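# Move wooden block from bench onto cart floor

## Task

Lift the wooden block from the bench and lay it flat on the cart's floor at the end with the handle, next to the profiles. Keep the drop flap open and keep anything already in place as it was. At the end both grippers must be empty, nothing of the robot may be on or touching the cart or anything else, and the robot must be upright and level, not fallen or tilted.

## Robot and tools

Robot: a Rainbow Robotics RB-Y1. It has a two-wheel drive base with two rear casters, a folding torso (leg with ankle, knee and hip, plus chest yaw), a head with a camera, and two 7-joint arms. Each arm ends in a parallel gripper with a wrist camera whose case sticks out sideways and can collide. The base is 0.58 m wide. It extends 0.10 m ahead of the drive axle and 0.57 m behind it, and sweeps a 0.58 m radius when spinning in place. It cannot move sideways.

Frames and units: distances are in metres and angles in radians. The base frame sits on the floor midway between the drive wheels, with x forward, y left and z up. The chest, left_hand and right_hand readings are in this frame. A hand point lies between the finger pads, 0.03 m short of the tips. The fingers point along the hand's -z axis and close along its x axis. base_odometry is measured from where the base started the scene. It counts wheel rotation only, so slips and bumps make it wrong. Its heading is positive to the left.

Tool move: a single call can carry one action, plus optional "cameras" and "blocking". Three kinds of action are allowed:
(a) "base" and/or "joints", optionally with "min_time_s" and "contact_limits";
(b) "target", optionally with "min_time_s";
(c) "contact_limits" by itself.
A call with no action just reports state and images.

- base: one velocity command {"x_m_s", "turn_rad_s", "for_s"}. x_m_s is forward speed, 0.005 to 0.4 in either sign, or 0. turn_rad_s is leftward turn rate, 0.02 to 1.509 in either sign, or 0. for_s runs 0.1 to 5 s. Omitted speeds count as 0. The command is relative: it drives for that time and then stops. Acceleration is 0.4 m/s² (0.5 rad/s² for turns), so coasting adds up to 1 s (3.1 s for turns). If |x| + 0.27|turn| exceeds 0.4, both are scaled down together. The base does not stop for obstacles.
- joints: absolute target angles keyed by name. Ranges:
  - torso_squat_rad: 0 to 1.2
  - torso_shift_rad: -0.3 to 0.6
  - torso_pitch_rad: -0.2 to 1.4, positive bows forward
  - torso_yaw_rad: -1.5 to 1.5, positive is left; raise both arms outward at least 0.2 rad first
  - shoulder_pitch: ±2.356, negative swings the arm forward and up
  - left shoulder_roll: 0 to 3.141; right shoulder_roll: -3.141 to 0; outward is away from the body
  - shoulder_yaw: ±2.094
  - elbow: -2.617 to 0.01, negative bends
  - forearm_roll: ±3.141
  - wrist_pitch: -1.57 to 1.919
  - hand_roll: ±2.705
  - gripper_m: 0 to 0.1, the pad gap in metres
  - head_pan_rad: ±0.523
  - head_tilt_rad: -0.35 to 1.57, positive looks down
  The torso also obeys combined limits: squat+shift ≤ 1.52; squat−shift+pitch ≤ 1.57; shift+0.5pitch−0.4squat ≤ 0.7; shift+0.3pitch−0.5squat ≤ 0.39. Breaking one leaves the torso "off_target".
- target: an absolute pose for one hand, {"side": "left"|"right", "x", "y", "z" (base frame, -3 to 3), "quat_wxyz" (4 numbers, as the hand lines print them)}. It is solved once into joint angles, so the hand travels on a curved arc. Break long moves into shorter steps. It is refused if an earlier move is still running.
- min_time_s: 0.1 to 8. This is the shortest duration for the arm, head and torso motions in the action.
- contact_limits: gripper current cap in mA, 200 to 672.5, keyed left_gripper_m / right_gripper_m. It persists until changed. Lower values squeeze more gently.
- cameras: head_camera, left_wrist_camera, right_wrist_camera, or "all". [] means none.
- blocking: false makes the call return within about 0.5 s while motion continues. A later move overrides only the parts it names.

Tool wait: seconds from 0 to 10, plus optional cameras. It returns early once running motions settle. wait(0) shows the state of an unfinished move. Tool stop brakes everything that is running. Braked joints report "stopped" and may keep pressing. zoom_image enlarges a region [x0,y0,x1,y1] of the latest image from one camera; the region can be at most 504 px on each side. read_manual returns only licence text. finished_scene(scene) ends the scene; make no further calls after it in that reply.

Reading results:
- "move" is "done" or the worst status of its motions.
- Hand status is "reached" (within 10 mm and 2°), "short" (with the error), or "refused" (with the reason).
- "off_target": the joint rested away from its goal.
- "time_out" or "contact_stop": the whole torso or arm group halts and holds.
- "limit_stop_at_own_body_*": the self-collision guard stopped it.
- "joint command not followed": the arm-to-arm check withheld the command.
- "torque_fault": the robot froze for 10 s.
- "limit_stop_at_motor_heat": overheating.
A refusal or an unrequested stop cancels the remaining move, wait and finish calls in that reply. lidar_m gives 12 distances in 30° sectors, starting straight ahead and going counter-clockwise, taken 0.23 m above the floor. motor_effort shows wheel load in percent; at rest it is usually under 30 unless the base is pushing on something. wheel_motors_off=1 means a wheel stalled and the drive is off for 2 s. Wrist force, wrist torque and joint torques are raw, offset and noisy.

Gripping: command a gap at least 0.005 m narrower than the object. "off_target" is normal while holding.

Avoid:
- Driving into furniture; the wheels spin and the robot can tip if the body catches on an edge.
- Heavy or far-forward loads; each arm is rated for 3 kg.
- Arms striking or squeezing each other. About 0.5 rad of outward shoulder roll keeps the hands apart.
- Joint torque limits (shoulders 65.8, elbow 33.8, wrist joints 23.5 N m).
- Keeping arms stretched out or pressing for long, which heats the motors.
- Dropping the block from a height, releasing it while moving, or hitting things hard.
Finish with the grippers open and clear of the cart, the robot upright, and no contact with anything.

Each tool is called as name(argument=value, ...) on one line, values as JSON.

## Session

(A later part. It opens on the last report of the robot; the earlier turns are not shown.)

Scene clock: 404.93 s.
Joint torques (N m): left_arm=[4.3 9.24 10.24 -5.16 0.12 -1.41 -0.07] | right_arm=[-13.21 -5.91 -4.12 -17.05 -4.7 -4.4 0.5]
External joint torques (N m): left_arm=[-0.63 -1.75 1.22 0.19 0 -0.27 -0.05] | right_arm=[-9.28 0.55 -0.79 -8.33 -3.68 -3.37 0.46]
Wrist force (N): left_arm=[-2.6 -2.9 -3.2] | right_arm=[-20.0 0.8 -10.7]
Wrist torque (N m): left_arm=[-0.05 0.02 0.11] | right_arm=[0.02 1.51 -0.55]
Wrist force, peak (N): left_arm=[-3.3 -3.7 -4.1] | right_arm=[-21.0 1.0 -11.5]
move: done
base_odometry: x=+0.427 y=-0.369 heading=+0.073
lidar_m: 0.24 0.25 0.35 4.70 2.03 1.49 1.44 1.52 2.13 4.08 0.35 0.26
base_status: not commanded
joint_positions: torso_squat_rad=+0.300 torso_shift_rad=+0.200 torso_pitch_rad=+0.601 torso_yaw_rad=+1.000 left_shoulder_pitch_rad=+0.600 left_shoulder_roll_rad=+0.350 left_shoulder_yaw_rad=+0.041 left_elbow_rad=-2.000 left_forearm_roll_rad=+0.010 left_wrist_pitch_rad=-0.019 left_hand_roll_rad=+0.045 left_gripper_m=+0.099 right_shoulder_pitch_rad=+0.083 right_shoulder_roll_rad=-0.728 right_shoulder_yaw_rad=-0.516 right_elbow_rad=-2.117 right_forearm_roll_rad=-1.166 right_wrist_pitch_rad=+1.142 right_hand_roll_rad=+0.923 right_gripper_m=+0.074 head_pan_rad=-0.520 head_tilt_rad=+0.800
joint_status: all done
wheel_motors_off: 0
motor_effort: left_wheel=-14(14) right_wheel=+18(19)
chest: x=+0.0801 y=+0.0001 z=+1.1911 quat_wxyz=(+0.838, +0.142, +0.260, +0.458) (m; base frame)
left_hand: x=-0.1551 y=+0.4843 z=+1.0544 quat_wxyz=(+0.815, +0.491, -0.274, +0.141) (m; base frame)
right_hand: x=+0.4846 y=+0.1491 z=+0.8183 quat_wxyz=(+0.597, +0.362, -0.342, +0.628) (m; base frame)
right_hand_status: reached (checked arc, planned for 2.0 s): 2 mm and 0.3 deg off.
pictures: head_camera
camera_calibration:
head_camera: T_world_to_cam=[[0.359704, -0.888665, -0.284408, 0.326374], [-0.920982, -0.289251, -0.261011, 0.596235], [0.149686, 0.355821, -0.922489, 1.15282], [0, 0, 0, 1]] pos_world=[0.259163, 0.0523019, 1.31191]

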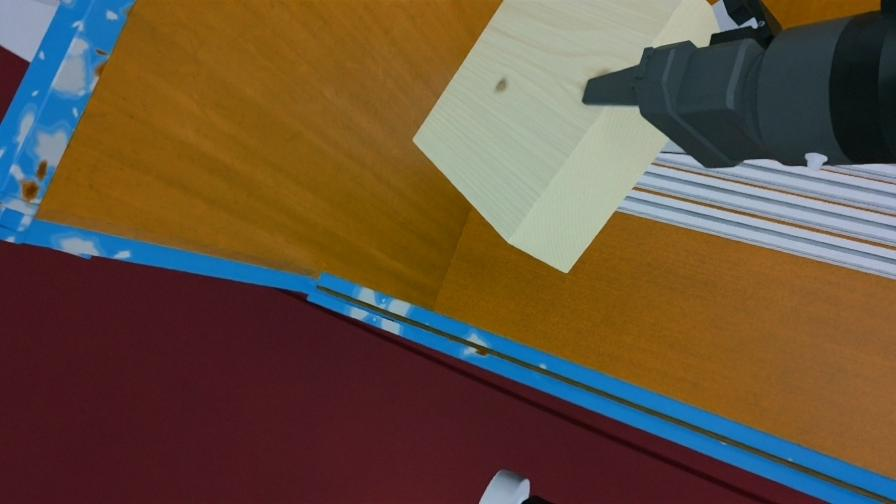

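move(base={"x_m_s": -0.25, "for_s": 2.2})

move(target={"side": "right", "x": 0.47, "y": -0.12, "z": 0.95, "quat_wxyz": [0.7304, 0.2687, -0.4653, 0.4217]}, min_time_s=2)

move(joints={"torso_yaw_rad": 1.5, "torso_pitch_rad": 0.5, "torso_shift_rad": 0.2, "torso_squat_rad": 0.3})

move(joints={"right_shoulder_pitch_rad": 0.0, "right_shoulder_roll_rad": -1.4, "right_shoulder_yaw_rad": 0.5, "right_elbow_rad": -1.8, "right_forearm_roll_rad": -0.9, "right_wrist_pitch_rad": 0.0, "right_hand_roll_rad": 0.3}, min_time_s=3, cameras=["head_camera", "right_wrist_camera"])

Scene clock: 434.03 s.
Joint torques (N m): left_arm=[4.71 9.31 10.33 -5.18 -0.02 -1.42 -0.02] | right_arm=[-12.5 -7.01 -4.88 -17.89 -4.92 -4.45 0.62]
External joint torques (N m): left_arm=[-0.21 -1.68 1.31 0.17 -0.14 -0.28 0] | right_arm=[-8.57 -0.55 -1.56 -9.17 -3.9 -3.42 0.58]
Wrist force (N): left_arm=[-2.6 -3.6 -3.4] | right_arm=[-19.9 1.3 -10.9]
Wrist torque (N m): left_arm=[0.06 0.02 0.11] | right_arm=[0.12 1.50 -0.55]
Wrist force, peak (N): left_arm=[-3.5 -3.7 -3.9] | right_arm=[-21.2 1.1 -11.9]
move: done
base_odometry: x=-0.122 y=-0.409 heading=+0.072
lidar_m: 0.80 0.82 2.00 3.30 1.25 0.92 0.91 0.95 1.33 3.86 2.33 0.83
base_status: done (sent for 2.2 of 2.2 s)
joint_positions: torso_squat_rad=+0.300 torso_shift_rad=+0.200 torso_pitch_rad=+0.601 torso_yaw_rad=+1.000 left_shoulder_pitch_rad=+0.600 left_shoulder_roll_rad=+0.350 left_shoulder_yaw_rad=+0.041 left_elbow_rad=-2.000 left_forearm_roll_rad=+0.010 left_wrist_pitch_rad=-0.019 left_hand_roll_rad=+0.045 left_gripper_m=+0.099 right_shoulder_pitch_rad=+0.083 right_shoulder_roll_rad=-0.728 right_shoulder_yaw_rad=-0.516 right_elbow_rad=-2.116 right_forearm_roll_rad=-1.166 right_wrist_pitch_rad=+1.142 right_hand_roll_rad=+0.923 right_gripper_m=+0.074 head_pan_rad=-0.520 head_tilt_rad=+0.800
joint_status: not commanded
wheel_motors_off: 0
motor_effort: left_wheel=-14(37) right_wheel=+15(30)
chest: x=+0.0800 y=+0.0001 z=+1.1911 quat_wxyz=(+0.838, +0.142, +0.260, +0.458) (m; base frame)
left_hand: x=-0.1552 y=+0.4843 z=+1.0543 quat_wxyz=(+0.815, +0.491, -0.274, +0.142) (m; base frame)
right_hand: x=+0.4845 y=+0.1492 z=+0.8184 quat_wxyz=(+0.597, +0.362, -0.342, +0.628) (m; base frame)
pictures: none

Scene clock: 436.37 s.
Joint torques (N m): left_arm=[4.04 9.59 10.31 -5.21 0.08 -1.39 -0.13] | right_arm=[8.3 -0.42 -9.39 -9.23 -5.52 -3.25 0.5]
External joint torques (N m): left_arm=[-0.88 -1.4 1.29 0.14 -0.03 -0.25 -0.11] | right_arm=[-1.97 -0.36 -3.22 -4.54 -4.29 -2.55 0.45]
Wrist force (N): left_arm=[-2.5 -2.8 -4.3] | right_arm=[-21.7 1.0 -9.8]
Wrist torque (N m): left_arm=[-0.08 0.02 0.09] | right_arm=[-0.06 1.54 -0.55]
Wrist force, peak (N): left_arm=[-3.1 -3.5 -4.4] | right_arm=[-21.9 0.6 -11.9]
move: done
base_odometry: x=-0.122 y=-0.409 heading=+0.072
lidar_m: 0.79 0.83 2.00 3.30 1.27 0.94 0.89 0.95 1.34 3.86 2.31 0.83
base_status: not commanded
joint_positions: torso_squat_rad=+0.300 torso_shift_rad=+0.200 torso_pitch_rad=+0.601 torso_yaw_rad=+1.000 left_shoulder_pitch_rad=+0.600 left_shoulder_roll_rad=+0.350 left_shoulder_yaw_rad=+0.041 left_elbow_rad=-2.000 left_forearm_roll_rad=+0.010 left_wrist_pitch_rad=-0.019 left_hand_roll_rad=+0.045 left_gripper_m=+0.099 right_shoulder_pitch_rad=+0.807 right_shoulder_roll_rad=-0.128 right_shoulder_yaw_rad=-1.475 right_elbow_rad=-2.500 right_forearm_roll_rad=-2.031 right_wrist_pitch_rad=+1.048 right_hand_roll_rad=+1.158 right_gripper_m=+0.074 head_pan_rad=-0.520 head_tilt_rad=+0.800
joint_status: all done
wheel_motors_off: 0
motor_effort: left_wheel=-14(16) right_wheel=+13(16)
chest: x=+0.0800 y=+0.0001 z=+1.1911 quat_wxyz=(+0.838, +0.142, +0.260, +0.458) (m; base frame)
left_hand: x=-0.1552 y=+0.4843 z=+1.0544 quat_wxyz=(+0.815, +0.491, -0.274, +0.142) (m; base frame)
right_hand: x=+0.4701 y=-0.1202 z=+0.9497 quat_wxyz=(+0.731, +0.268, -0.465, +0.421) (m; base frame)
right_hand_status: reached (checked arc, planned for 2.0 s): 0 mm and 0.2 deg off.
pictures: none

Scene clock: 437.97 s.
Joint torques (N m): left_arm=[-0.68 10.06 10.48 -6.46 0.09 -1.54 -0.07] | right_arm=[5.73 -2.44 -8.09 -11.54 -6.2 -3.22 0.62]
External joint torques (N m): left_arm=[-0.42 -1.36 1.33 0.19 -0.04 -0.25 -0.04] | right_arm=[-2.2 -1.06 -3.12 -5.31 -4.84 -2.43 0.57]
Wrist force (N): left_arm=[-3.6 -2.6 -1.9] | right_arm=[-23.3 2.6 -2.9]
Wrist torque (N m): left_arm=[-0.07 -0.09 0.14] | right_arm=[-0.14 1.64 -0.63]
Wrist force, peak (N): left_arm=[-3.2 -3.8 -3.7] | right_arm=[-24.8 1.6 -3.1]
move: done
base_odometry: x=-0.122 y=-0.409 heading=+0.072
lidar_m: 0.78 0.83 1.99 3.32 1.27 0.92 0.89 0.96 1.34 3.85 2.32 0.83
base_status: not commanded
joint_positions: torso_squat_rad=+0.300 torso_shift_rad=+0.200 torso_pitch_rad=+0.501 torso_yaw_rad=+1.500 left_shoulder_pitch_rad=+0.600 left_shoulder_roll_rad=+0.350 left_shoulder_yaw_rad=+0.041 left_elbow_rad=-2.000 left_forearm_roll_rad=+0.010 left_wrist_pitch_rad=-0.019 left_hand_roll_rad=+0.045 left_gripper_m=+0.099 right_shoulder_pitch_rad=+0.807 right_shoulder_roll_rad=-0.128 right_shoulder_yaw_rad=-1.475 right_elbow_rad=-2.500 right_forearm_roll_rad=-2.030 right_wrist_pitch_rad=+1.048 right_hand_roll_rad=+1.158 right_gripper_m=+0.074 head_pan_rad=-0.520 head_tilt_rad=+0.800
joint_status: all done
wheel_motors_off: 0
motor_effort: left_wheel=-14(16) right_wheel=+12(17)
chest: x=+0.0537 y=+0.0001 z=+1.2073 quat_wxyz=(+0.709, +0.169, +0.181, +0.660) (m; base frame)
left_hand: x=-0.3578 y=+0.3691 z=+1.1524 quat_wxyz=(+0.682, +0.632, -0.219, +0.297) (m; base frame)
right_hand: x=+0.4673 y=+0.1142 z=+1.0051 quat_wxyz=(+0.562, +0.431, -0.483, +0.514) (m; base frame)
pictures: none

Scene clock: 441.27 s.
Joint torques (N m): left_arm=[-0.45 9.62 10.16 -6.46 0.04 -1.48 -0.06] | right_arm=[-20.33 -8.91 -13.74 -15.6 0.31 -8.1 0.46]
External joint torques (N m): left_arm=[-0.2 -1.81 1.01 0.19 -0.08 -0.19 -0.03] | right_arm=[-10.55 1.24 -5.74 -8.91 0.08 -6.28 0.41]
Wrist force (N): left_arm=[-3.1 -3.2 -1.6] | right_arm=[-22.6 6.1 -5.2]
Wrist torque (N m): left_arm=[-0.02 0.01 0.15] | right_arm=[0.32 1.62 -0.35]
Wrist force, peak (N): left_arm=[-4.5 -3.7 -2.1] | right_arm=[-24.9 5.2 -5.6]
move: done
base_odometry: x=-0.122 y=-0.409 heading=+0.072
lidar_m: 0.80 0.82 1.99 3.29 1.27 0.93 0.90 0.96 1.32 3.84 2.32 0.85
base_status: not commanded
joint_positions: torso_squat_rad=+0.300 torso_shift_rad=+0.200 torso_pitch_rad=+0.501 torso_yaw_rad=+1.500 left_shoulder_pitch_rad=+0.600 left_shoulder_roll_rad=+0.350 left_shoulder_yaw_rad=+0.041 left_elbow_rad=-2.000 left_forearm_roll_rad=+0.010 left_wrist_pitch_rad=-0.019 left_hand_roll_rad=+0.045 left_gripper_m=+0.099 right_shoulder_pitch_rad=+0.003 right_shoulder_roll_rad=-1.400 right_shoulder_yaw_rad=+0.501 right_elbow_rad=-1.798 right_forearm_roll_rad=-0.900 right_wrist_pitch_rad=+0.002 right_hand_roll_rad=+0.300 right_gripper_m=+0.074 head_pan_rad=-0.520 head_tilt_rad=+0.800
joint_status: all done
wheel_motors_off: 0
motor_effort: left_wheel=-15(16) right_wheel=+15(16)
chest: x=+0.0537 y=+0.0003 z=+1.2073 quat_wxyz=(+0.709, +0.169, +0.181, +0.660) (m; base frame)
left_hand: x=-0.3578 y=+0.3692 z=+1.1522 quat_wxyz=(+0.682, +0.632, -0.219, +0.297) (m; base frame)
right_hand: x=+0.3127 y=+0.4208 z=+0.8404 quat_wxyz=(+0.367, +0.486, -0.366, +0.704) (m; base frame)
pictures: head_camera, right_wrist_camera
camera_calibration:
head_camera: T_world_to_cam=[[0.710903, -0.560709, -0.424527, 0.490838], [-0.702939, -0.547428, -0.454091, 0.797604], [0.022215, 0.621231, -0.783312, 1.01051], [0, 0, 0, 1]] pos_world=[0.189281, 0.0840863, 1.36211]
right_wrist_camera: T_world_to_cam=[[0.272359, -0.124958, -0.954047, 0.767948], [-0.531844, -0.845847, -0.0410429, 0.583814], [-0.80185, 0.518582, -0.296833, 0.354224], [0, 0, 0, 1]] pos_world=[0.385374, 0.406084, 0.861765]

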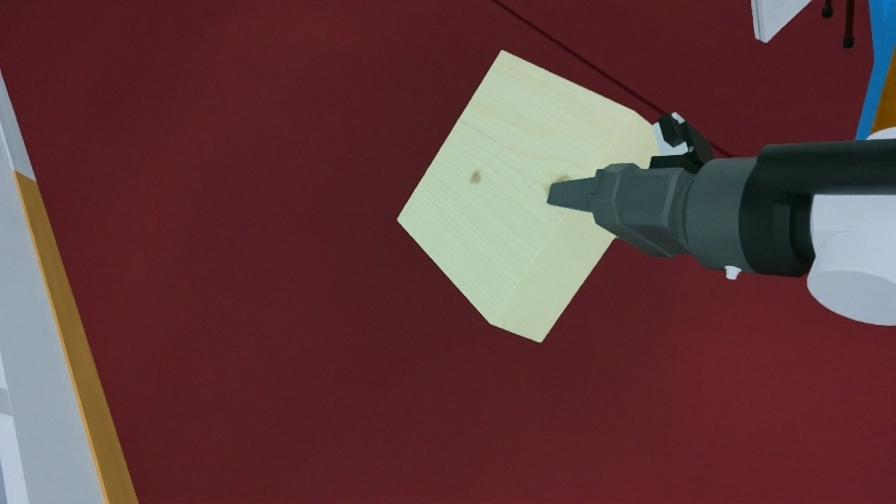

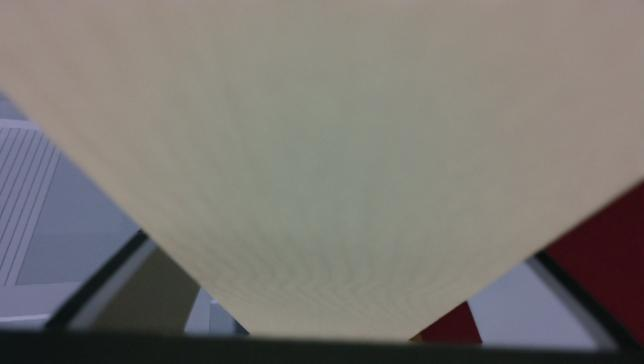

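move(joints={"right_hand_roll_rad": 0.75}, min_time_s=2, cameras=["head_camera", "right_wrist_camera"])

Scene clock: 464.13 s.
Joint torques (N m): left_arm=[-0.34 9.57 10.29 -6.54 0.04 -1.51 0.01] | right_arm=[-20 -8.86 -13.87 -15.47 -0.61 -7.36 -0.58]
External joint torques (N m): left_arm=[-0.08 -1.85 1.14 0.1 -0.09 -0.22 0.04] | right_arm=[-10.22 1.28 -5.85 -8.78 -0.83 -5.53 -0.61]
Wrist force (N): left_arm=[-3.6 -3.2 -2.0] | right_arm=[-18.2 13.8 -5.7]
Wrist torque (N m): left_arm=[0.00 -0.05 0.14] | right_arm=[0.17 1.16 0.74]
Wrist force, peak (N): left_arm=[-4.8 -2.8 -2.5] | right_arm=[-18.8 16.2 -4.2]
move: done
base_odometry: x=-0.122 y=-0.409 heading=+0.072
lidar_m: 0.79 0.82 1.99 3.30 1.24 0.92 0.90 0.96 1.34 3.85 2.31 0.83
base_status: not commanded
joint_positions: torso_squat_rad=+0.300 torso_shift_rad=+0.200 torso_pitch_rad=+0.501 torso_yaw_rad=+1.500 left_shoulder_pitch_rad=+0.600 left_shoulder_roll_rad=+0.350 left_shoulder_yaw_rad=+0.041 left_elbow_rad=-2.000 left_forearm_roll_rad=+0.010 left_wrist_pitch_rad=-0.019 left_hand_roll_rad=+0.045 left_gripper_m=+0.099 right_shoulder_pitch_rad=+0.003 right_shoulder_roll_rad=-1.400 right_shoulder_yaw_rad=+0.501 right_elbow_rad=-1.798 right_forearm_roll_rad=-0.900 right_wrist_pitch_rad=+0.001 right_hand_roll_rad=+0.750 right_gripper_m=+0.074 head_pan_rad=-0.520 head_tilt_rad=+0.800
joint_status: all done
wheel_motors_off: 0
motor_effort: left_wheel=-15(16) right_wheel=+13(16)
chest: x=+0.0536 y=+0.0003 z=+1.2073 quat_wxyz=(+0.709, +0.169, +0.181, +0.660) (m; base frame)
left_hand: x=-0.3578 y=+0.3692 z=+1.1522 quat_wxyz=(+0.682, +0.632, -0.219, +0.297) (m; base frame)
right_hand: x=+0.3127 y=+0.4208 z=+0.8405 quat_wxyz=(+0.201, +0.392, -0.465, +0.768) (m; base frame)
pictures: head_camera, right_wrist_camera
camera_calibration:
head_camera: T_world_to_cam=[[0.710903, -0.560709, -0.424527, 0.490838], [-0.702939, -0.547428, -0.454091, 0.797604], [0.022215, 0.621231, -0.783312, 1.01051], [0, 0, 0, 1]] pos_world=[0.189281, 0.0840863, 1.36211]
right_wrist_camera: T_world_to_cam=[[0.62054, 0.0928729, -0.778656, 0.420035], [-0.346551, -0.858257, -0.378546, 0.814722], [-0.703444, 0.504747, -0.500397, 0.500283], [0, 0, 0, 1]] pos_world=[0.373616, 0.407714, 0.885813]

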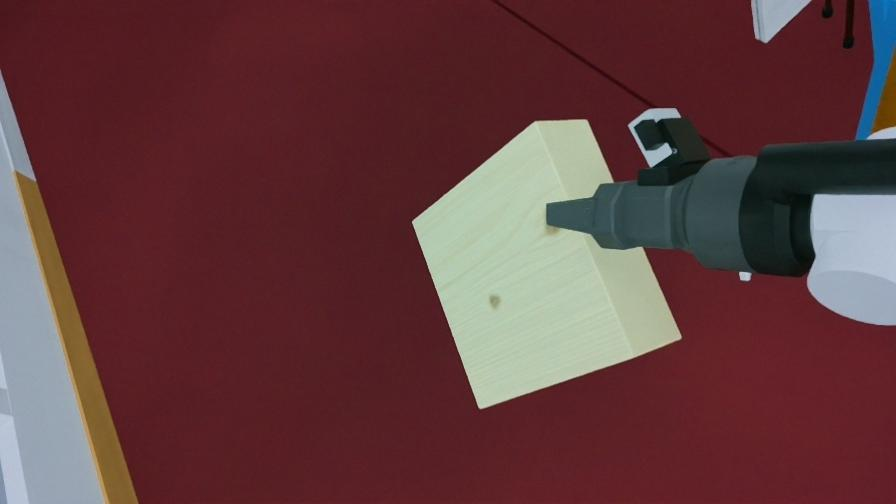

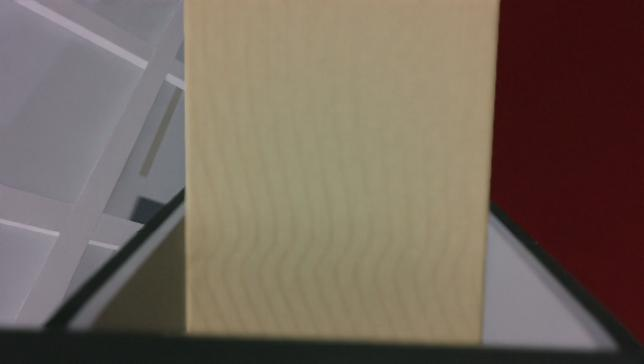

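move(joints={"right_hand_roll_rad": -0.2}, min_time_s=3, cameras=["right_wrist_camera"])

Scene clock: 471.00 s.
Joint torques (N m): left_arm=[-0.53 10.04 10.45 -6.45 0.11 -1.55 0.03] | right_arm=[-20 -8.88 -13.29 -15.47 -0.75 -7.6 -0.87]
External joint torques (N m): left_arm=[-0.27 -1.38 1.31 0.19 -0.01 -0.26 0.05] | right_arm=[-10.22 1.28 -5.27 -8.79 -0.98 -5.77 -0.92]
Wrist force (N): left_arm=[-3.3 -3.3 -1.5] | right_arm=[-21.9 -5.7 -5.4]
Wrist torque (N m): left_arm=[0.04 -0.02 0.10] | right_arm=[-0.90 1.51 0.75]
Wrist force, peak (N): left_arm=[-4.4 -3.6 -1.9] | right_arm=[-18.7 15.2 -5.6]
move: done
base_odometry: x=-0.122 y=-0.409 heading=+0.072
lidar_m: 0.79 0.83 1.99 3.30 1.26 0.93 0.89 0.96 1.33 3.86 2.33 0.83
base_status: not commanded
joint_positions: torso_squat_rad=+0.300 torso_shift_rad=+0.200 torso_pitch_rad=+0.501 torso_yaw_rad=+1.500 left_shoulder_pitch_rad=+0.600 left_shoulder_roll_rad=+0.350 left_shoulder_yaw_rad=+0.041 left_elbow_rad=-2.000 left_forearm_roll_rad=+0.010 left_wrist_pitch_rad=-0.019 left_hand_roll_rad=+0.045 left_gripper_m=+0.099 right_shoulder_pitch_rad=+0.003 right_shoulder_roll_rad=-1.400 right_shoulder_yaw_rad=+0.501 right_elbow_rad=-1.798 right_forearm_roll_rad=-0.900 right_wrist_pitch_rad=+0.001 right_hand_roll_rad=-0.200 right_gripper_m=+0.074 head_pan_rad=-0.520 head_tilt_rad=+0.800
joint_status: all done
wheel_motors_off: 0
motor_effort: left_wheel=-15(16) right_wheel=+15(16)
chest: x=+0.0536 y=+0.0003 z=+1.2073 quat_wxyz=(+0.709, +0.169, +0.181, +0.660) (m; base frame)
left_hand: x=-0.3578 y=+0.3692 z=+1.1522 quat_wxyz=(+0.682, +0.632, -0.219, +0.297) (m; base frame)
right_hand: x=+0.3127 y=+0.4208 z=+0.8404 quat_wxyz=(+0.530, +0.561, -0.235, +0.591) (m; base frame)
pictures: right_wrist_camera
camera_calibration:
right_wrist_camera: T_world_to_cam=[[-0.176268, -0.329958, -0.927393, 0.972165], [-0.563793, -0.738455, 0.369895, 0.20331], [-0.806887, 0.588058, -0.0558616, 0.123993], [0, 0, 0, 1]] pos_world=[0.386035, 0.397993, 0.833302]

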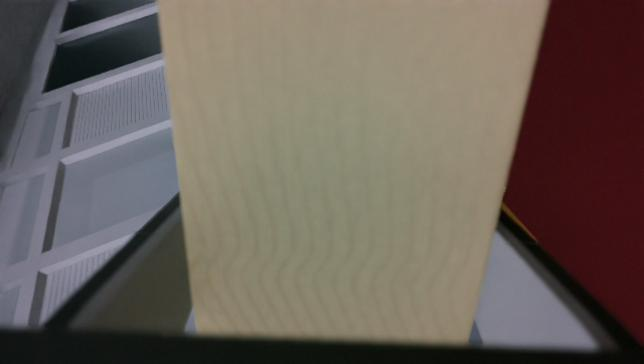

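move(joints={"right_hand_roll_rad": -0.38}, min_time_s=1.5, cameras=["right_wrist_camera"])

Scene clock: 473.87 s.
Joint torques (N m): left_arm=[-0.49 9.84 10.37 -6.51 0.04 -1.48 -0.03] | right_arm=[-20 -9.11 -14.65 -15.09 0.36 -7.83 0.22]
External joint torques (N m): left_arm=[-0.24 -1.58 1.23 0.14 -0.08 -0.19 0] | right_arm=[-10.23 1.04 -6.64 -8.41 0.13 -6.01 0.18]
Wrist force (N): left_arm=[-3.1 -3.7 -2.4] | right_arm=[-20.5 -8.7 -5.3]
Wrist torque (N m): left_arm=[0.08 0.00 0.09] | right_arm=[-0.77 1.40 -0.39]
Wrist force, peak (N): left_arm=[-3.7 -4.2 -2.2] | right_arm=[-19.9 -23.9 -5.0]
move: done
base_odometry: x=-0.122 y=-0.409 heading=+0.072
lidar_m: 0.79 0.83 1.99 3.30 1.25 0.93 0.90 0.96 1.33 3.86 2.32 0.83
base_status: not commanded
joint_positions: torso_squat_rad=+0.300 torso_shift_rad=+0.200 torso_pitch_rad=+0.501 torso_yaw_rad=+1.500 left_shoulder_pitch_rad=+0.600 left_shoulder_roll_rad=+0.350 left_shoulder_yaw_rad=+0.041 left_elbow_rad=-2.000 left_forearm_roll_rad=+0.010 left_wrist_pitch_rad=-0.019 left_hand_roll_rad=+0.045 left_gripper_m=+0.099 right_shoulder_pitch_rad=+0.003 right_shoulder_roll_rad=-1.400 right_shoulder_yaw_rad=+0.502 right_elbow_rad=-1.798 right_forearm_roll_rad=-0.900 right_wrist_pitch_rad=+0.002 right_hand_roll_rad=-0.380 right_gripper_m=+0.074 head_pan_rad=-0.520 head_tilt_rad=+0.800
joint_status: all done
wheel_motors_off: 0
motor_effort: left_wheel=-14(26) right_wheel=+16(17)
chest: x=+0.0536 y=+0.0003 z=+1.2073 quat_wxyz=(+0.709, +0.169, +0.181, +0.660) (m; base frame)
left_hand: x=-0.3579 y=+0.3692 z=+1.1522 quat_wxyz=(+0.682, +0.631, -0.219, +0.297) (m; base frame)
right_hand: x=+0.3126 y=+0.4208 z=+0.8404 quat_wxyz=(+0.581, +0.580, -0.183, +0.541) (m; base frame)
pictures: right_wrist_camera
camera_calibration:
right_wrist_camera: T_world_to_cam=[[-0.334235, -0.385201, -0.860179, 0.988245], [-0.527583, -0.679808, 0.509428, 0.0498479], [-0.780988, 0.624085, 0.0239896, 0.0335103], [0, 0, 0, 1]] pos_world=[0.382776, 0.393647, 0.82387]

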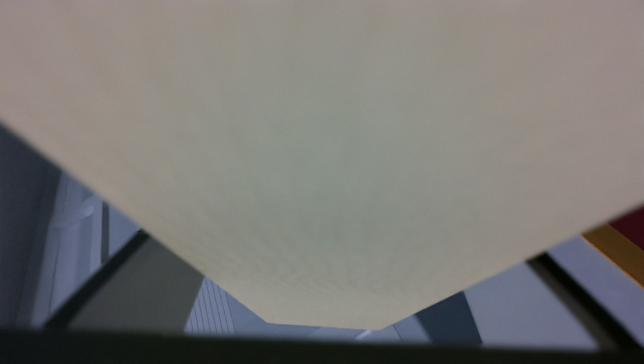

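move(joints={"torso_yaw_rad": 1.4, "right_shoulder_pitch_rad": -0.255, "right_shoulder_roll_rad": -1.656, "right_shoulder_yaw_rad": 1.77, "right_elbow_rad": -1.585, "right_forearm_roll_rad": -1.614, "right_wrist_pitch_rad": -1.221, "right_hand_roll_rad": 0.443}, min_time_s=3, cameras=["head_camera", "right_wrist_camera"])

Scene clock: 493.83 s.
Joint torques (N m): left_arm=[0.37 9.38 10.22 -6.24 0.23 -1.53 -0.08] | right_arm=[-9.57 -15 -5.04 -4.23 3.21 -6.94 0.74]
External joint torques (N m): left_arm=[-0.27 -1.94 1.11 0.29 0.11 -0.25 -0.05] | right_arm=[-7.22 -1.54 -3.37 -2.08 2.48 -5.31 0.7]
Wrist force (N): left_arm=[-3.3 -3.2 -2.5] | right_arm=[-22.5 2.3 -7.1]
Wrist torque (N m): left_arm=[-0.03 -0.04 0.12] | right_arm=[-0.04 1.63 -0.66]
Wrist force, peak (N): left_arm=[-3.7 -3.3 -3.5] | right_arm=[-23.3 -2.8 -7.0]
move: done
base_odometry: x=-0.122 y=-0.409 heading=+0.072
lidar_m: 0.79 0.83 1.98 3.30 1.27 0.93 0.90 0.94 1.33 3.86 2.32 0.81
base_status: not commanded
joint_positions: torso_squat_rad=+0.300 torso_shift_rad=+0.200 torso_pitch_rad=+0.501 torso_yaw_rad=+1.400 left_shoulder_pitch_rad=+0.600 left_shoulder_roll_rad=+0.350 left_shoulder_yaw_rad=+0.041 left_elbow_rad=-2.000 left_forearm_roll_rad=+0.010 left_wrist_pitch_rad=-0.019 left_hand_roll_rad=+0.045 left_gripper_m=+0.099 right_shoulder_pitch_rad=-0.253 right_shoulder_roll_rad=-1.655 right_shoulder_yaw_rad=+1.771 right_elbow_rad=-1.585 right_forearm_roll_rad=-1.615 right_wrist_pitch_rad=-1.220 right_hand_roll_rad=+0.443 right_gripper_m=+0.074 head_pan_rad=-0.520 head_tilt_rad=+0.800
joint_status: all done
wheel_motors_off: 0
motor_effort: left_wheel=-16(16) right_wheel=+15(17)
chest: x=+0.0536 y=+0.0003 z=+1.2073 quat_wxyz=(+0.741, +0.159, +0.190, +0.624) (m; base frame)
left_hand: x=-0.3241 y=+0.4008 z=+1.1338 quat_wxyz=(+0.709, +0.605, -0.240, +0.272) (m; base frame)
right_hand: x=+0.4458 y=+0.1558 z=+0.7102 quat_wxyz=(+0.581, +0.406, -0.403, +0.579) (m; base frame)
pictures: head_camera, right_wrist_camera
camera_calibration:
head_camera: T_world_to_cam=[[0.658302, -0.640423, -0.395597, 0.458814], [-0.74901, -0.504931, -0.428986, 0.76975], [0.0749833, 0.578708, -0.81208, 1.04247], [0, 0, 0, 1]] pos_world=[0.196343, 0.0792175, 1.35829]
right_wrist_camera: T_world_to_cam=[[0.0253423, -0.320326, -0.946968, 0.709798], [-0.860526, -0.489094, 0.142414, 0.385694], [-0.508775, 0.811282, -0.288044, 0.377199], [0, 0, 0, 1]] pos_world=[0.505821, 0.109992, 0.725878]

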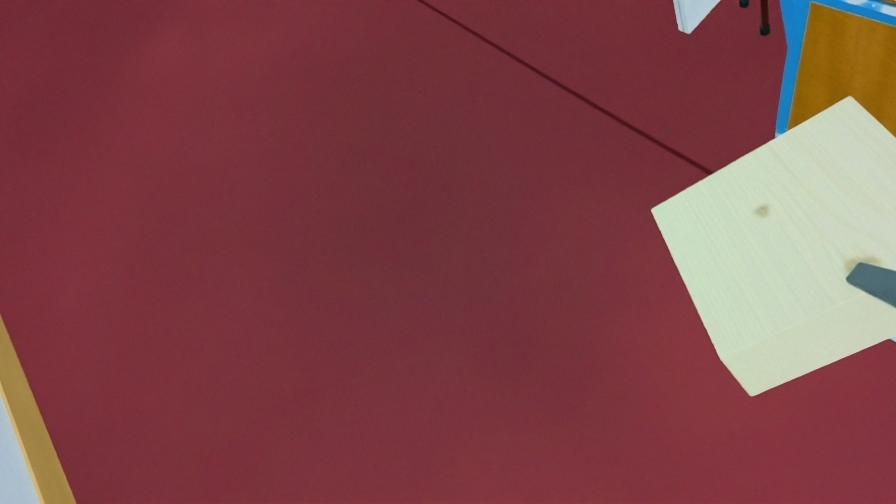

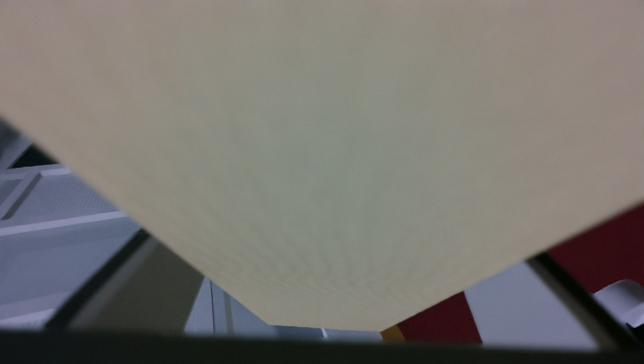

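move(target={"side": "right", "x": 0.42, "y": 0.10, "z": 0.80, "quat_wxyz": [0.6533, 0.2706, -0.2706, 0.6533]}, min_time_s=2, cameras=["right_wrist_camera"])

move(target={"side": "right", "x": 0.42, "y": 0.10, "z": 0.80, "quat_wxyz": [0.4266, 0.1767, -0.3395, 0.8194]}, min_time_s=4, cameras=["right_wrist_camera"])

Scene clock: 501.70 s.
Joint torques (N m): left_arm=[0.31 9.67 10.33 -6.34 0.01 -1.46 -0.13] | right_arm=[-6.92 -16.59 -7.35 -8.17 3.59 -3.99 0.43]
External joint torques (N m): left_arm=[-0.33 -1.66 1.22 0.19 -0.11 -0.18 -0.11] | right_arm=[-6.16 -2.91 -5.8 -3.9 2.8 -3.13 0.39]
Wrist force (N): left_arm=[-3.4 -3.7 -2.2] | right_arm=[-16.7 2.2 -15.4]
Wrist torque (N m): left_arm=[0.06 -0.02 0.12] | right_arm=[0.07 1.19 -0.54]
Wrist force, peak (N): left_arm=[-3.7 -4.3 -2.3] | right_arm=[-22.8 3.2 -8.5]
move: done
base_odometry: x=-0.122 y=-0.409 heading=+0.072
lidar_m: 0.79 0.83 2.00 3.30 1.27 0.94 0.89 0.95 1.34 3.85 2.31 0.83
base_status: not commanded
joint_positions: torso_squat_rad=+0.300 torso_shift_rad=+0.200 torso_pitch_rad=+0.501 torso_yaw_rad=+1.400 left_shoulder_pitch_rad=+0.600 left_shoulder_roll_rad=+0.350 left_shoulder_yaw_rad=+0.041 left_elbow_rad=-2.000 left_forearm_roll_rad=+0.010 left_wrist_pitch_rad=-0.019 left_hand_roll_rad=+0.045 left_gripper_m=+0.099 right_shoulder_pitch_rad=-0.257 right_shoulder_roll_rad=-2.208 right_shoulder_yaw_rad=+1.732 right_elbow_rad=-2.391 right_forearm_roll_rad=-2.030 right_wrist_pitch_rad=-0.861 right_hand_roll_rad=+0.939 right_gripper_m=+0.074 head_pan_rad=-0.520 head_tilt_rad=+0.800
joint_status: all done
wheel_motors_off: 0
motor_effort: left_wheel=-14(15) right_wheel=+15(16)
chest: x=+0.0536 y=+0.0002 z=+1.2073 quat_wxyz=(+0.741, +0.159, +0.190, +0.624) (m; base frame)
left_hand: x=-0.3241 y=+0.4007 z=+1.1338 quat_wxyz=(+0.709, +0.605, -0.240, +0.272) (m; base frame)
right_hand: x=+0.4197 y=+0.0987 z=+0.7991 quat_wxyz=(+0.654, +0.270, -0.269, +0.654) (m; base frame)
right_hand_status: reached (checked arc, planned for 2.0 s): 2 mm and 0.2 deg off.
pictures: right_wrist_camera
camera_calibration:
right_wrist_camera: T_world_to_cam=[[0.0278784, -0.690305, -0.722981, 0.632899], [-0.860337, -0.384826, 0.334258, 0.158998], [-0.508962, 0.612689, -0.604624, 0.708463], [0, 0, 0, 1]] pos_world=[0.479729, 0.0640128, 0.832781]

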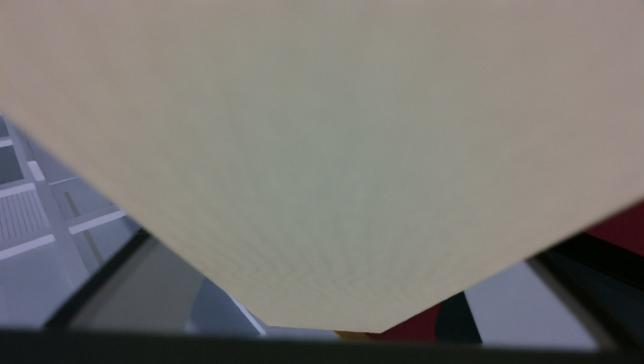

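Scene clock: 506.03 s.
Joint torques (N m): left_arm=[0.15 9.42 10.63 -6.39 0.01 -1.55 -0.01] | right_arm=[-3.42 -14.09 -7.4 -8.04 3.56 -3.77 0.29]
External joint torques (N m): left_arm=[-0.48 -1.91 1.52 0.14 -0.11 -0.27 0.02] | right_arm=[-2.49 -0.31 -5.9 -3.78 2.75 -2.9 0.26]
Wrist force (N): left_arm=[-3.1 -3.4 -2.9] | right_arm=[-13.7 11.6 -15.4]
Wrist torque (N m): left_arm=[0.05 -0.02 0.10] | right_arm=[0.51 1.04 -0.09]
Wrist force, peak (N): left_arm=[-3.7 -3.8 -3.0] | right_arm=[-15.4 9.6 -16.2]
move: done
base_odometry: x=-0.122 y=-0.409 heading=+0.072
lidar_m: 0.79 0.82 1.99 3.30 1.26 0.93 0.90 0.96 1.33 3.86 2.31 0.83
base_status: not commanded
joint_positions: torso_squat_rad=+0.300 torso_shift_rad=+0.200 torso_pitch_rad=+0.501 torso_yaw_rad=+1.400 left_shoulder_pitch_rad=+0.600 left_shoulder_roll_rad=+0.350 left_shoulder_yaw_rad=+0.041 left_elbow_rad=-2.000 left_forearm_roll_rad=+0.010 left_wrist_pitch_rad=-0.019 left_hand_roll_rad=+0.045 left_gripper_m=+0.099 right_shoulder_pitch_rad=-0.202 right_shoulder_roll_rad=-2.207 right_shoulder_yaw_rad=+1.686 right_elbow_rad=-2.391 right_forearm_roll_rad=-2.030 right_wrist_pitch_rad=-0.876 right_hand_roll_rad=+1.540 right_gripper_m=+0.074 head_pan_rad=-0.520 head_tilt_rad=+0.800
joint_status: all done
wheel_motors_off: 0
motor_effort: left_wheel=-14(15) right_wheel=+13(17)
chest: x=+0.0536 y=+0.0002 z=+1.2073 quat_wxyz=(+0.741, +0.159, +0.190, +0.624) (m; base frame)
left_hand: x=-0.3241 y=+0.4007 z=+1.1338 quat_wxyz=(+0.709, +0.605, -0.240, +0.272) (m; base frame)
right_hand: x=+0.4201 y=+0.0989 z=+0.7993 quat_wxyz=(+0.427, +0.177, -0.338, +0.820) (m; base frame)
right_hand_status: reached (checked arc, planned for 4.0 s): 1 mm and 0.2 deg off.
pictures: right_wrist_camera
camera_calibration:
right_wrist_camera: T_world_to_cam=[[0.596396, -0.549762, -0.58487, 0.27008], [-0.683288, -0.730073, -0.0105062, 0.394819], [-0.421222, 0.405901, -0.811059, 0.857281], [0, 0, 0, 1]] pos_world=[0.469806, 0.0887551, 0.857415]

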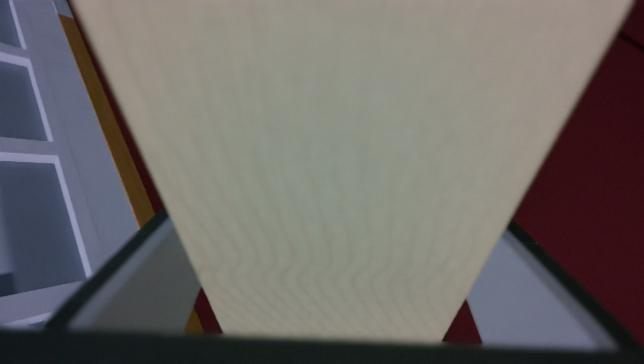

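move(target={"side": "right", "x": 0.42, "y": 0.10, "z": 0.80, "quat_wxyz": [0.3905, 0.1618, -0.3468, 0.8373]}, min_time_s=2, cameras=["right_wrist_camera"])

Scene clock: 509.70 s.
Joint torques (N m): left_arm=[0.35 9.49 10.47 -6.23 0.17 -1.53 -0.02] | right_arm=[-3.48 -14.14 -7.23 -7.8 3.71 -3.48 0.1]
External joint torques (N m): left_arm=[-0.28 -1.84 1.37 0.3 0.04 -0.24 0.01] | right_arm=[-2.54 -0.33 -5.74 -3.56 2.9 -2.61 0.08]
Wrist force (N): left_arm=[-3.1 -3.3 -2.2] | right_arm=[-13.0 12.3 -15.2]
Wrist torque (N m): left_arm=[0.02 -0.01 0.11] | right_arm=[0.34 0.99 0.05]
Wrist force, peak (N): left_arm=[-3.8 -4.2 -2.5] | right_arm=[-13.2 12.8 -15.9]
move: done
base_odometry: x=-0.122 y=-0.409 heading=+0.072
lidar_m: 0.79 0.82 1.99 3.30 1.26 0.92 0.90 0.96 1.33 3.84 2.29 0.83
base_status: not commanded
joint_positions: torso_squat_rad=+0.300 torso_shift_rad=+0.200 torso_pitch_rad=+0.501 torso_yaw_rad=+1.400 left_shoulder_pitch_rad=+0.600 left_shoulder_roll_rad=+0.350 left_shoulder_yaw_rad=+0.041 left_elbow_rad=-2.000 left_forearm_roll_rad=+0.010 left_wrist_pitch_rad=-0.019 left_hand_roll_rad=+0.045 left_gripper_m=+0.099 right_shoulder_pitch_rad=-0.194 right_shoulder_roll_rad=-2.207 right_shoulder_yaw_rad=+1.680 right_elbow_rad=-2.389 right_forearm_roll_rad=-2.023 right_wrist_pitch_rad=-0.877 right_hand_roll_rad=+1.617 right_gripper_m=+0.074 head_pan_rad=-0.520 head_tilt_rad=+0.800
joint_status: all done
wheel_motors_off: 0
motor_effort: left_wheel=-14(15) right_wheel=+14(16)
chest: x=+0.0536 y=+0.0002 z=+1.2073 quat_wxyz=(+0.741, +0.159, +0.190, +0.624) (m; base frame)
left_hand: x=-0.3241 y=+0.4007 z=+1.1338 quat_wxyz=(+0.709, +0.605, -0.240, +0.272) (m; base frame)
right_hand: x=+0.4201 y=+0.0991 z=+0.7994 quat_wxyz=(+0.391, +0.164, -0.346, +0.837) (m; base frame)
right_hand_status: reached (checked arc, planned for 2.0 s): 1 mm and 0.3 deg off.
pictures: right_wrist_camera
camera_calibration:
right_wrist_camera: T_world_to_cam=[[0.662053, -0.509431, -0.549696, 0.210541], [-0.635136, -0.770736, -0.0506773, 0.410822], [-0.397854, 0.382683, -0.833826, 0.86796], [0, 0, 0, 1]] pos_world=[0.46686, 0.0917383, 0.860281]

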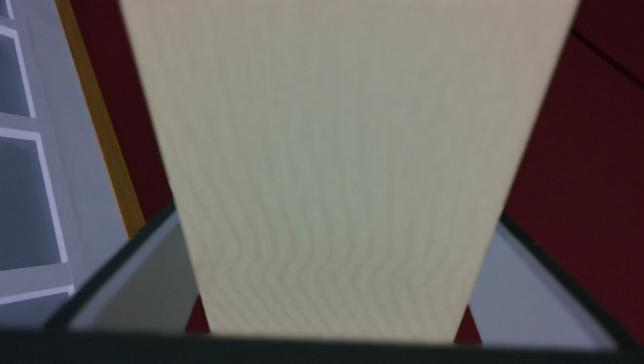

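move(joints={"torso_squat_rad": 0.1, "right_shoulder_pitch_rad": -0.255, "right_shoulder_roll_rad": -1.656, "right_shoulder_yaw_rad": 1.77, "right_elbow_rad": -1.585, "right_forearm_roll_rad": -1.614, "right_wrist_pitch_rad": -1.4, "right_hand_roll_rad": 0.443}, min_time_s=3, cameras=["right_wrist_camera"])

move(base={"x_m_s": 0.2, "for_s": 2.7}, cameras=["head_camera"])

Scene clock: 516.53 s.
Joint torques (N m): left_arm=[0.47 9.75 10.66 -6.23 0.08 -1.41 -0.02] | right_arm=[-10.51 -14.58 -5.13 -3.55 3.19 -7.63 -0.48]
External joint torques (N m): left_arm=[-0.17 -1.57 1.55 0.3 -0.04 -0.13 0.01] | right_arm=[-8.08 -1 -3.38 -1.54 2.43 -5.92 -0.53]
Wrist force (N): left_arm=[-2.7 -3.2 -3.0] | right_arm=[-23.4 2.2 -3.6]
Wrist torque (N m): left_arm=[0.04 0.06 0.12] | right_arm=[-0.28 1.76 0.40]
Wrist force, peak (N): left_arm=[-4.1 -3.6 -3.1] | right_arm=[-20.2 9.9 -10.0]
move: done
base_odometry: x=-0.122 y=-0.409 heading=+0.072
lidar_m: 0.78 0.82 1.98 3.30 1.25 0.93 0.90 0.96 1.33 3.86 2.31 0.82
base_status: not commanded
joint_positions: torso_squat_rad=+0.100 torso_shift_rad=+0.200 torso_pitch_rad=+0.501 torso_yaw_rad=+1.400 left_shoulder_pitch_rad=+0.600 left_shoulder_roll_rad=+0.350 left_shoulder_yaw_rad=+0.041 left_elbow_rad=-2.000 left_forearm_roll_rad=+0.010 left_wrist_pitch_rad=-0.019 left_hand_roll_rad=+0.045 left_gripper_m=+0.099 right_shoulder_pitch_rad=-0.253 right_shoulder_roll_rad=-1.656 right_shoulder_yaw_rad=+1.771 right_elbow_rad=-1.585 right_forearm_roll_rad=-1.615 right_wrist_pitch_rad=-1.399 right_hand_roll_rad=+0.443 right_gripper_m=+0.074 head_pan_rad=-0.520 head_tilt_rad=+0.800
joint_status: all done
wheel_motors_off: 0
motor_effort: left_wheel=-14(15) right_wheel=+14(16)
chest: x=+0.0593 y=+0.0003 z=+1.2345 quat_wxyz=(+0.741, +0.160, +0.190, +0.624) (m; base frame)
left_hand: x=-0.3185 y=+0.4007 z=+1.1610 quat_wxyz=(+0.709, +0.605, -0.240, +0.272) (m; base frame)
right_hand: x=+0.4691 y=+0.1650 z=+0.7732 quat_wxyz=(+0.561, +0.429, -0.471, +0.529) (m; base frame)
pictures: right_wrist_camera
camera_calibration:
right_wrist_camera: T_world_to_cam=[[0.0332804, -0.166218, -0.985527, 0.772599], [-0.896804, -0.440239, 0.043966, 0.486395], [-0.441175, 0.882361, -0.163716, 0.260164], [0, 0, 0, 1]] pos_world=[0.525266, 0.112992, 0.782626]

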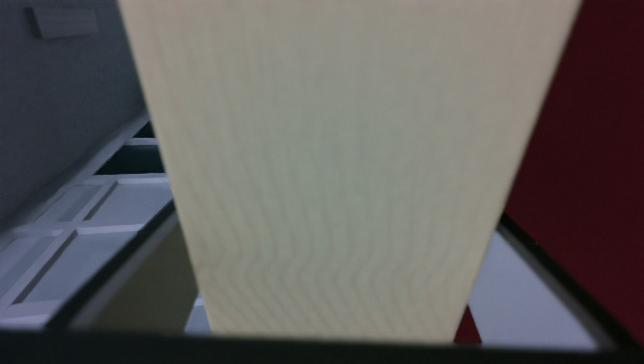

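Scene clock: 520.10 s.
Joint torques (N m): left_arm=[0.03 9.52 10.22 -6.34 0.13 -1.45 -0.07] | right_arm=[-9.89 -15.02 -6.12 -4.66 3.29 -7.57 -0.48]
External joint torques (N m): left_arm=[-0.61 -1.81 1.11 0.19 0.01 -0.16 -0.05] | right_arm=[-7.46 -1.43 -4.37 -2.64 2.54 -5.86 -0.53]
Wrist force (N): left_arm=[-3.8 -2.6 -1.9] | right_arm=[-23.5 2.7 -3.0]
Wrist torque (N m): left_arm=[-0.07 -0.16 0.09] | right_arm=[-0.27 1.81 0.42]
Wrist force, peak (N): left_arm=[-3.9 -3.6 -3.2] | right_arm=[-24.8 0.5 -3.5]
move: done
base_odometry: x=+0.417 y=-0.371 heading=+0.071
lidar_m: 0.25 0.26 0.36 4.71 2.02 1.49 1.44 1.52 2.11 4.16 0.37 0.26
base_status: done (sent for 2.7 of 2.7 s)
joint_positions: torso_squat_rad=+0.100 torso_shift_rad=+0.200 torso_pitch_rad=+0.501 torso_yaw_rad=+1.400 left_shoulder_pitch_rad=+0.600 left_shoulder_roll_rad=+0.350 left_shoulder_yaw_rad=+0.041 left_elbow_rad=-2.000 left_forearm_roll_rad=+0.010 left_wrist_pitch_rad=-0.019 left_hand_roll_rad=+0.045 left_gripper_m=+0.099 right_shoulder_pitch_rad=-0.253 right_shoulder_roll_rad=-1.656 right_shoulder_yaw_rad=+1.771 right_elbow_rad=-1.584 right_forearm_roll_rad=-1.615 right_wrist_pitch_rad=-1.399 right_hand_roll_rad=+0.443 right_gripper_m=+0.074 head_pan_rad=-0.520 head_tilt_rad=+0.800
joint_status: not commanded
wheel_motors_off: 0
motor_effort: left_wheel=-11(27) right_wheel=+11(34)
chest: x=+0.0592 y=+0.0003 z=+1.2345 quat_wxyz=(+0.741, +0.160, +0.190, +0.624) (m; base frame)
left_hand: x=-0.3185 y=+0.4007 z=+1.1610 quat_wxyz=(+0.709, +0.605, -0.240, +0.272) (m; base frame)
right_hand: x=+0.4691 y=+0.1650 z=+0.7732 quat_wxyz=(+0.561, +0.429, -0.471, +0.529) (m; base frame)
pictures: head_camera
camera_calibration:
head_camera: T_world_to_cam=[[0.658185, -0.640433, -0.395774, 0.466053], [-0.749133, -0.504911, -0.428795, 0.785403], [0.0747838, 0.578714, -0.812095, 1.06411], [0, 0, 0, 1]] pos_world=[0.202043, 0.0792175, 1.38539]

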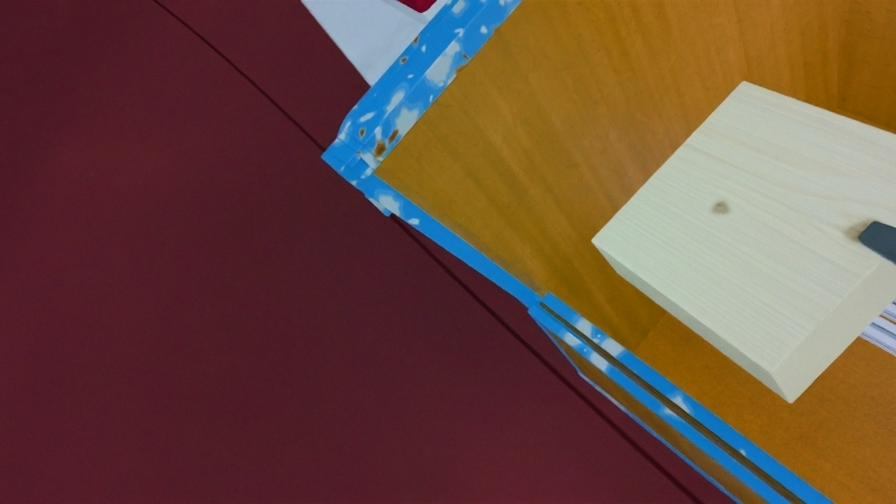

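move(base={"x_m_s": 0.1, "for_s": 0.5})

move(joints={"torso_squat_rad": 0.75, "right_wrist_pitch_rad": -1.22}, min_time_s=3, cameras=["head_camera"])

Scene clock: 526.53 s.
Joint torques (N m): left_arm=[0.4 9.53 10.21 -6.41 0.08 -1.51 -0.03] | right_arm=[-9.7 -14.99 -6.19 -4.58 3.52 -7.8 -0.6]
External joint torques (N m): left_arm=[-0.24 -1.8 1.11 0.12 -0.05 -0.23 0] | right_arm=[-7.27 -1.4 -4.45 -2.56 2.77 -6.03 -0.64]
Wrist force (N): left_arm=[-3.7 -2.8 -3.0] | right_arm=[-23.3 2.2 -3.0]
Wrist torque (N m): left_arm=[-0.05 -0.07 0.12] | right_arm=[-0.25 1.71 0.40]
Wrist force, peak (N): left_arm=[-3.9 -3.9 -3.2] | right_arm=[-24.9 0.8 -3.7]
move: done
base_odometry: x=+0.467 y=-0.367 heading=+0.070
lidar_m: 0.20 0.21 0.29 4.48 2.09 1.54 1.49 1.57 2.16 3.98 0.30 0.21
base_status: done (sent for 0.5 of 0.5 s)
joint_positions: torso_squat_rad=+0.100 torso_shift_rad=+0.200 torso_pitch_rad=+0.501 torso_yaw_rad=+1.400 left_shoulder_pitch_rad=+0.600 left_shoulder_roll_rad=+0.350 left_shoulder_yaw_rad=+0.041 left_elbow_rad=-2.000 left_forearm_roll_rad=+0.010 left_wrist_pitch_rad=-0.019 left_hand_roll_rad=+0.045 left_gripper_m=+0.099 right_shoulder_pitch_rad=-0.253 right_shoulder_roll_rad=-1.656 right_shoulder_yaw_rad=+1.771 right_elbow_rad=-1.584 right_forearm_roll_rad=-1.615 right_wrist_pitch_rad=-1.399 right_hand_roll_rad=+0.443 right_gripper_m=+0.074 head_pan_rad=-0.520 head_tilt_rad=+0.800
joint_status: not commanded
wheel_motors_off: 0
motor_effort: left_wheel=-10(26) right_wheel=+7(33)
chest: x=+0.0593 y=+0.0003 z=+1.2345 quat_wxyz=(+0.741, +0.160, +0.190, +0.624) (m; base frame)
left_hand: x=-0.3184 y=+0.4008 z=+1.1610 quat_wxyz=(+0.709, +0.605, -0.240, +0.272) (m; base frame)
right_hand: x=+0.4691 y=+0.1650 z=+0.7731 quat_wxyz=(+0.561, +0.429, -0.471, +0.529) (m; base frame)
pictures: none

Scene clock: 529.83 s.
Joint torques (N m): left_arm=[0.42 9.43 10.35 -6.42 0.12 -1.44 0] | right_arm=[-9.46 -14.93 -6.22 -4.63 3.23 -7.15 -0.54]
External joint torques (N m): left_arm=[-0.21 -1.89 1.24 0.11 -0.01 -0.16 0.02] | right_arm=[-7.11 -1.47 -4.55 -2.48 2.51 -5.51 -0.58]
Wrist force (N): left_arm=[-3.4 -2.7 -2.0] | right_arm=[-22.6 1.6 -7.2]
Wrist torque (N m): left_arm=[-0.09 -0.02 0.11] | right_arm=[-0.27 1.69 0.40]
Wrist force, peak (N): left_arm=[-4.4 -3.2 -3.5] | right_arm=[-23.1 2.1 -7.5]
move: done
base_odometry: x=+0.467 y=-0.367 heading=+0.070
lidar_m: 0.19 0.22 0.29 4.48 2.09 1.54 1.49 1.58 2.17 3.97 0.31 0.21
base_status: not commanded
joint_positions: torso_squat_rad=+0.750 torso_shift_rad=+0.200 torso_pitch_rad=+0.501 torso_yaw_rad=+1.400 left_shoulder_pitch_rad=+0.600 left_shoulder_roll_rad=+0.350 left_shoulder_yaw_rad=+0.041 left_elbow_rad=-2.000 left_forearm_roll_rad=+0.010 left_wrist_pitch_rad=-0.019 left_hand_roll_rad=+0.045 left_gripper_m=+0.099 right_shoulder_pitch_rad=-0.253 right_shoulder_roll_rad=-1.656 right_shoulder_yaw_rad=+1.771 right_elbow_rad=-1.584 right_forearm_roll_rad=-1.615 right_wrist_pitch_rad=-1.219 right_hand_roll_rad=+0.443 right_gripper_m=+0.074 head_pan_rad=-0.520 head_tilt_rad=+0.800
joint_status: all done
wheel_motors_off: 0
motor_effort: left_wheel=-8(10) right_wheel=+10(11)
chest: x=+0.0224 y=+0.0002 z=+1.0539 quat_wxyz=(+0.741, +0.159, +0.190, +0.624) (m; base frame)
left_hand: x=-0.3552 y=+0.4007 z=+0.9804 quat_wxyz=(+0.709, +0.605, -0.240, +0.272) (m; base frame)
right_hand: x=+0.4146 y=+0.1555 z=+0.5565 quat_wxyz=(+0.581, +0.406, -0.403, +0.580) (m; base frame)
pictures: head_camera
camera_calibration:
head_camera: T_world_to_cam=[[0.658283, -0.640449, -0.395586, 0.418598], [-0.749017, -0.504849, -0.429071, 0.68062], [0.0750871, 0.578751, -0.81204, 0.920229], [0, 0, 0, 1]] pos_world=[0.165143, 0.0791176, 1.20489]

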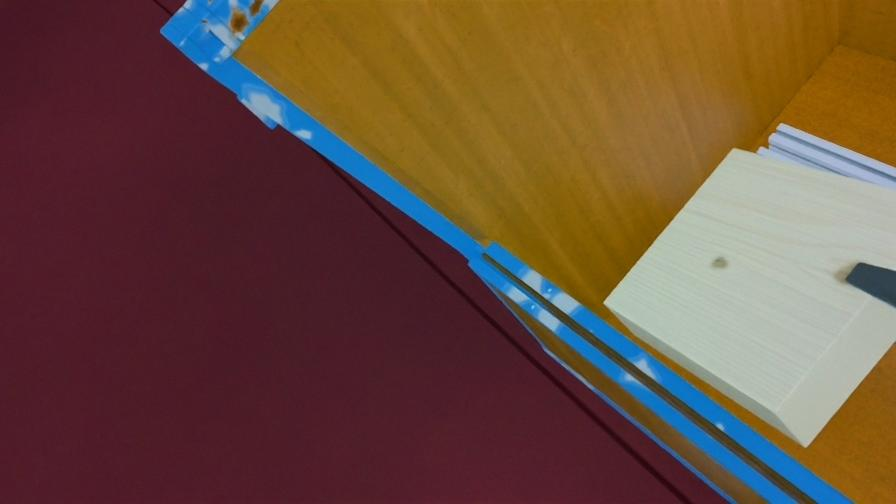

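move(target={"side": "right", "x": 0.432, "y": 0.19, "z": 0.557, "quat_wxyz": [0.566, 0.4147, -0.3963, 0.5923]}, min_time_s=1.5)

move(joints={"torso_squat_rad": 0.98}, min_time_s=2, cameras=["head_camera", "right_wrist_camera"])

Scene clock: 536.80 s.
Joint torques (N m): left_arm=[0.14 9.4 10.25 -6.3 0 -1.43 -0.01] | right_arm=[-11.76 -16.64 -9.81 -3.61 2.57 -7.21 -0.56]
External joint torques (N m): left_arm=[-0.5 -1.93 1.14 0.23 -0.12 -0.14 0.02] | right_arm=[-8.01 -2.87 -7.1 -1.99 1.98 -5.52 -0.61]
Wrist force (N): left_arm=[-3.4 -3.2 -2.6] | right_arm=[-22.0 1.8 -7.6]
Wrist torque (N m): left_arm=[-0.04 -0.06 0.08] | right_arm=[-0.34 1.76 0.41]
Wrist force, peak (N): left_arm=[-3.4 -4.2 -3.2] | right_arm=[-22.9 2.3 -7.6]
move: done
base_odometry: x=+0.467 y=-0.367 heading=+0.070
lidar_m: 0.19 0.21 0.29 4.50 2.08 1.53 1.49 1.56 2.15 3.96 0.31 0.21
base_status: not commanded
joint_positions: torso_squat_rad=+0.750 torso_shift_rad=+0.200 torso_pitch_rad=+0.501 torso_yaw_rad=+1.400 left_shoulder_pitch_rad=+0.600 left_shoulder_roll_rad=+0.350 left_shoulder_yaw_rad=+0.041 left_elbow_rad=-2.000 left_forearm_roll_rad=+0.010 left_wrist_pitch_rad=-0.019 left_hand_roll_rad=+0.045 left_gripper_m=+0.099 right_shoulder_pitch_rad=-0.333 right_shoulder_roll_rad=-1.666 right_shoulder_yaw_rad=+1.741 right_elbow_rad=-1.518 right_forearm_roll_rad=-1.555 right_wrist_pitch_rad=-1.093 right_hand_roll_rad=+0.359 right_gripper_m=+0.074 head_pan_rad=-0.520 head_tilt_rad=+0.800
joint_status: all done
wheel_motors_off: 0
motor_effort: left_wheel=-9(10) right_wheel=+10(12)
chest: x=+0.0224 y=+0.0002 z=+1.0539 quat_wxyz=(+0.741, +0.159, +0.190, +0.624) (m; base frame)
left_hand: x=-0.3552 y=+0.4007 z=+0.9804 quat_wxyz=(+0.709, +0.605, -0.240, +0.272) (m; base frame)
right_hand: x=+0.4313 y=+0.1884 z=+0.5557 quat_wxyz=(+0.567, +0.413, -0.394, +0.593) (m; base frame)
right_hand_status: reached (checked arc, planned for 1.5 s): 2 mm and 0.3 deg off.
pictures: none

Scene clock: 539.10 s.
Joint torques (N m): left_arm=[0.69 9.41 10.32 -6.32 0.08 -1.44 0.02] | right_arm=[-12.03 -16.19 -9.69 -3.61 2.48 -7.31 -0.62]
External joint torques (N m): left_arm=[0.05 -1.91 1.21 0.21 -0.05 -0.16 0.05] | right_arm=[-8.28 -2.42 -6.98 -1.99 1.89 -5.61 -0.67]
Wrist force (N): left_arm=[-3.0 -3.5 -1.3] | right_arm=[-22.3 2.0 -7.0]
Wrist torque (N m): left_arm=[-0.01 -0.06 0.15] | right_arm=[-0.37 1.74 0.41]
Wrist force, peak (N): left_arm=[-4.0 -4.0 -2.4] | right_arm=[-23.3 2.5 -7.1]
move: done
base_odometry: x=+0.467 y=-0.367 heading=+0.070
lidar_m: 0.20 0.21 0.28 4.50 2.08 1.54 1.48 1.57 2.17 3.97 0.31 0.21
base_status: not commanded
joint_positions: torso_squat_rad=+0.980 torso_shift_rad=+0.200 torso_pitch_rad=+0.501 torso_yaw_rad=+1.400 left_shoulder_pitch_rad=+0.600 left_shoulder_roll_rad=+0.350 left_shoulder_yaw_rad=+0.041 left_elbow_rad=-2.000 left_forearm_roll_rad=+0.010 left_wrist_pitch_rad=-0.019 left_hand_roll_rad=+0.045 left_gripper_m=+0.099 right_shoulder_pitch_rad=-0.333 right_shoulder_roll_rad=-1.666 right_shoulder_yaw_rad=+1.741 right_elbow_rad=-1.518 right_forearm_roll_rad=-1.555 right_wrist_pitch_rad=-1.093 right_hand_roll_rad=+0.359 right_gripper_m=+0.074 head_pan_rad=-0.520 head_tilt_rad=+0.800
joint_status: all done
wheel_motors_off: 0
motor_effort: left_wheel=-9(10) right_wheel=+9(11)
chest: x=-0.0019 y=+0.0002 z=+0.9341 quat_wxyz=(+0.741, +0.159, +0.190, +0.624) (m; base frame)
left_hand: x=-0.3796 y=+0.4007 z=+0.8606 quat_wxyz=(+0.709, +0.605, -0.240, +0.272) (m; base frame)
right_hand: x=+0.4070 y=+0.1884 z=+0.4359 quat_wxyz=(+0.567, +0.413, -0.394, +0.593) (m; base frame)
pictures: head_camera, right_wrist_camera
camera_calibration:
head_camera: T_world_to_cam=[[0.658283, -0.640449, -0.395586, 0.387203], [-0.749017, -0.504849, -0.429071, 0.611016], [0.0750871, 0.578751, -0.81204, 0.824771], [0, 0, 0, 1]] pos_world=[0.140843, 0.0791176, 1.08509]
right_wrist_camera: T_world_to_cam=[[0.0434971, -0.320915, -0.946109, 0.453914], [-0.837988, -0.527333, 0.140342, 0.406415], [-0.543952, 0.786723, -0.29186, 0.272597], [0, 0, 0, 1]] pos_world=[0.469107, 0.145525, 0.451975]

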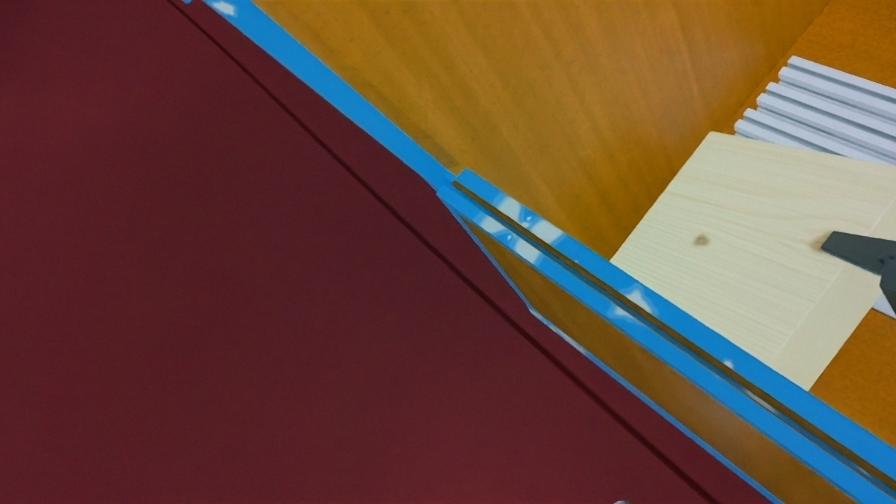

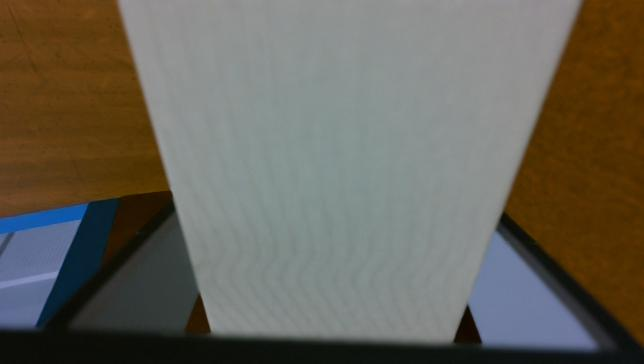

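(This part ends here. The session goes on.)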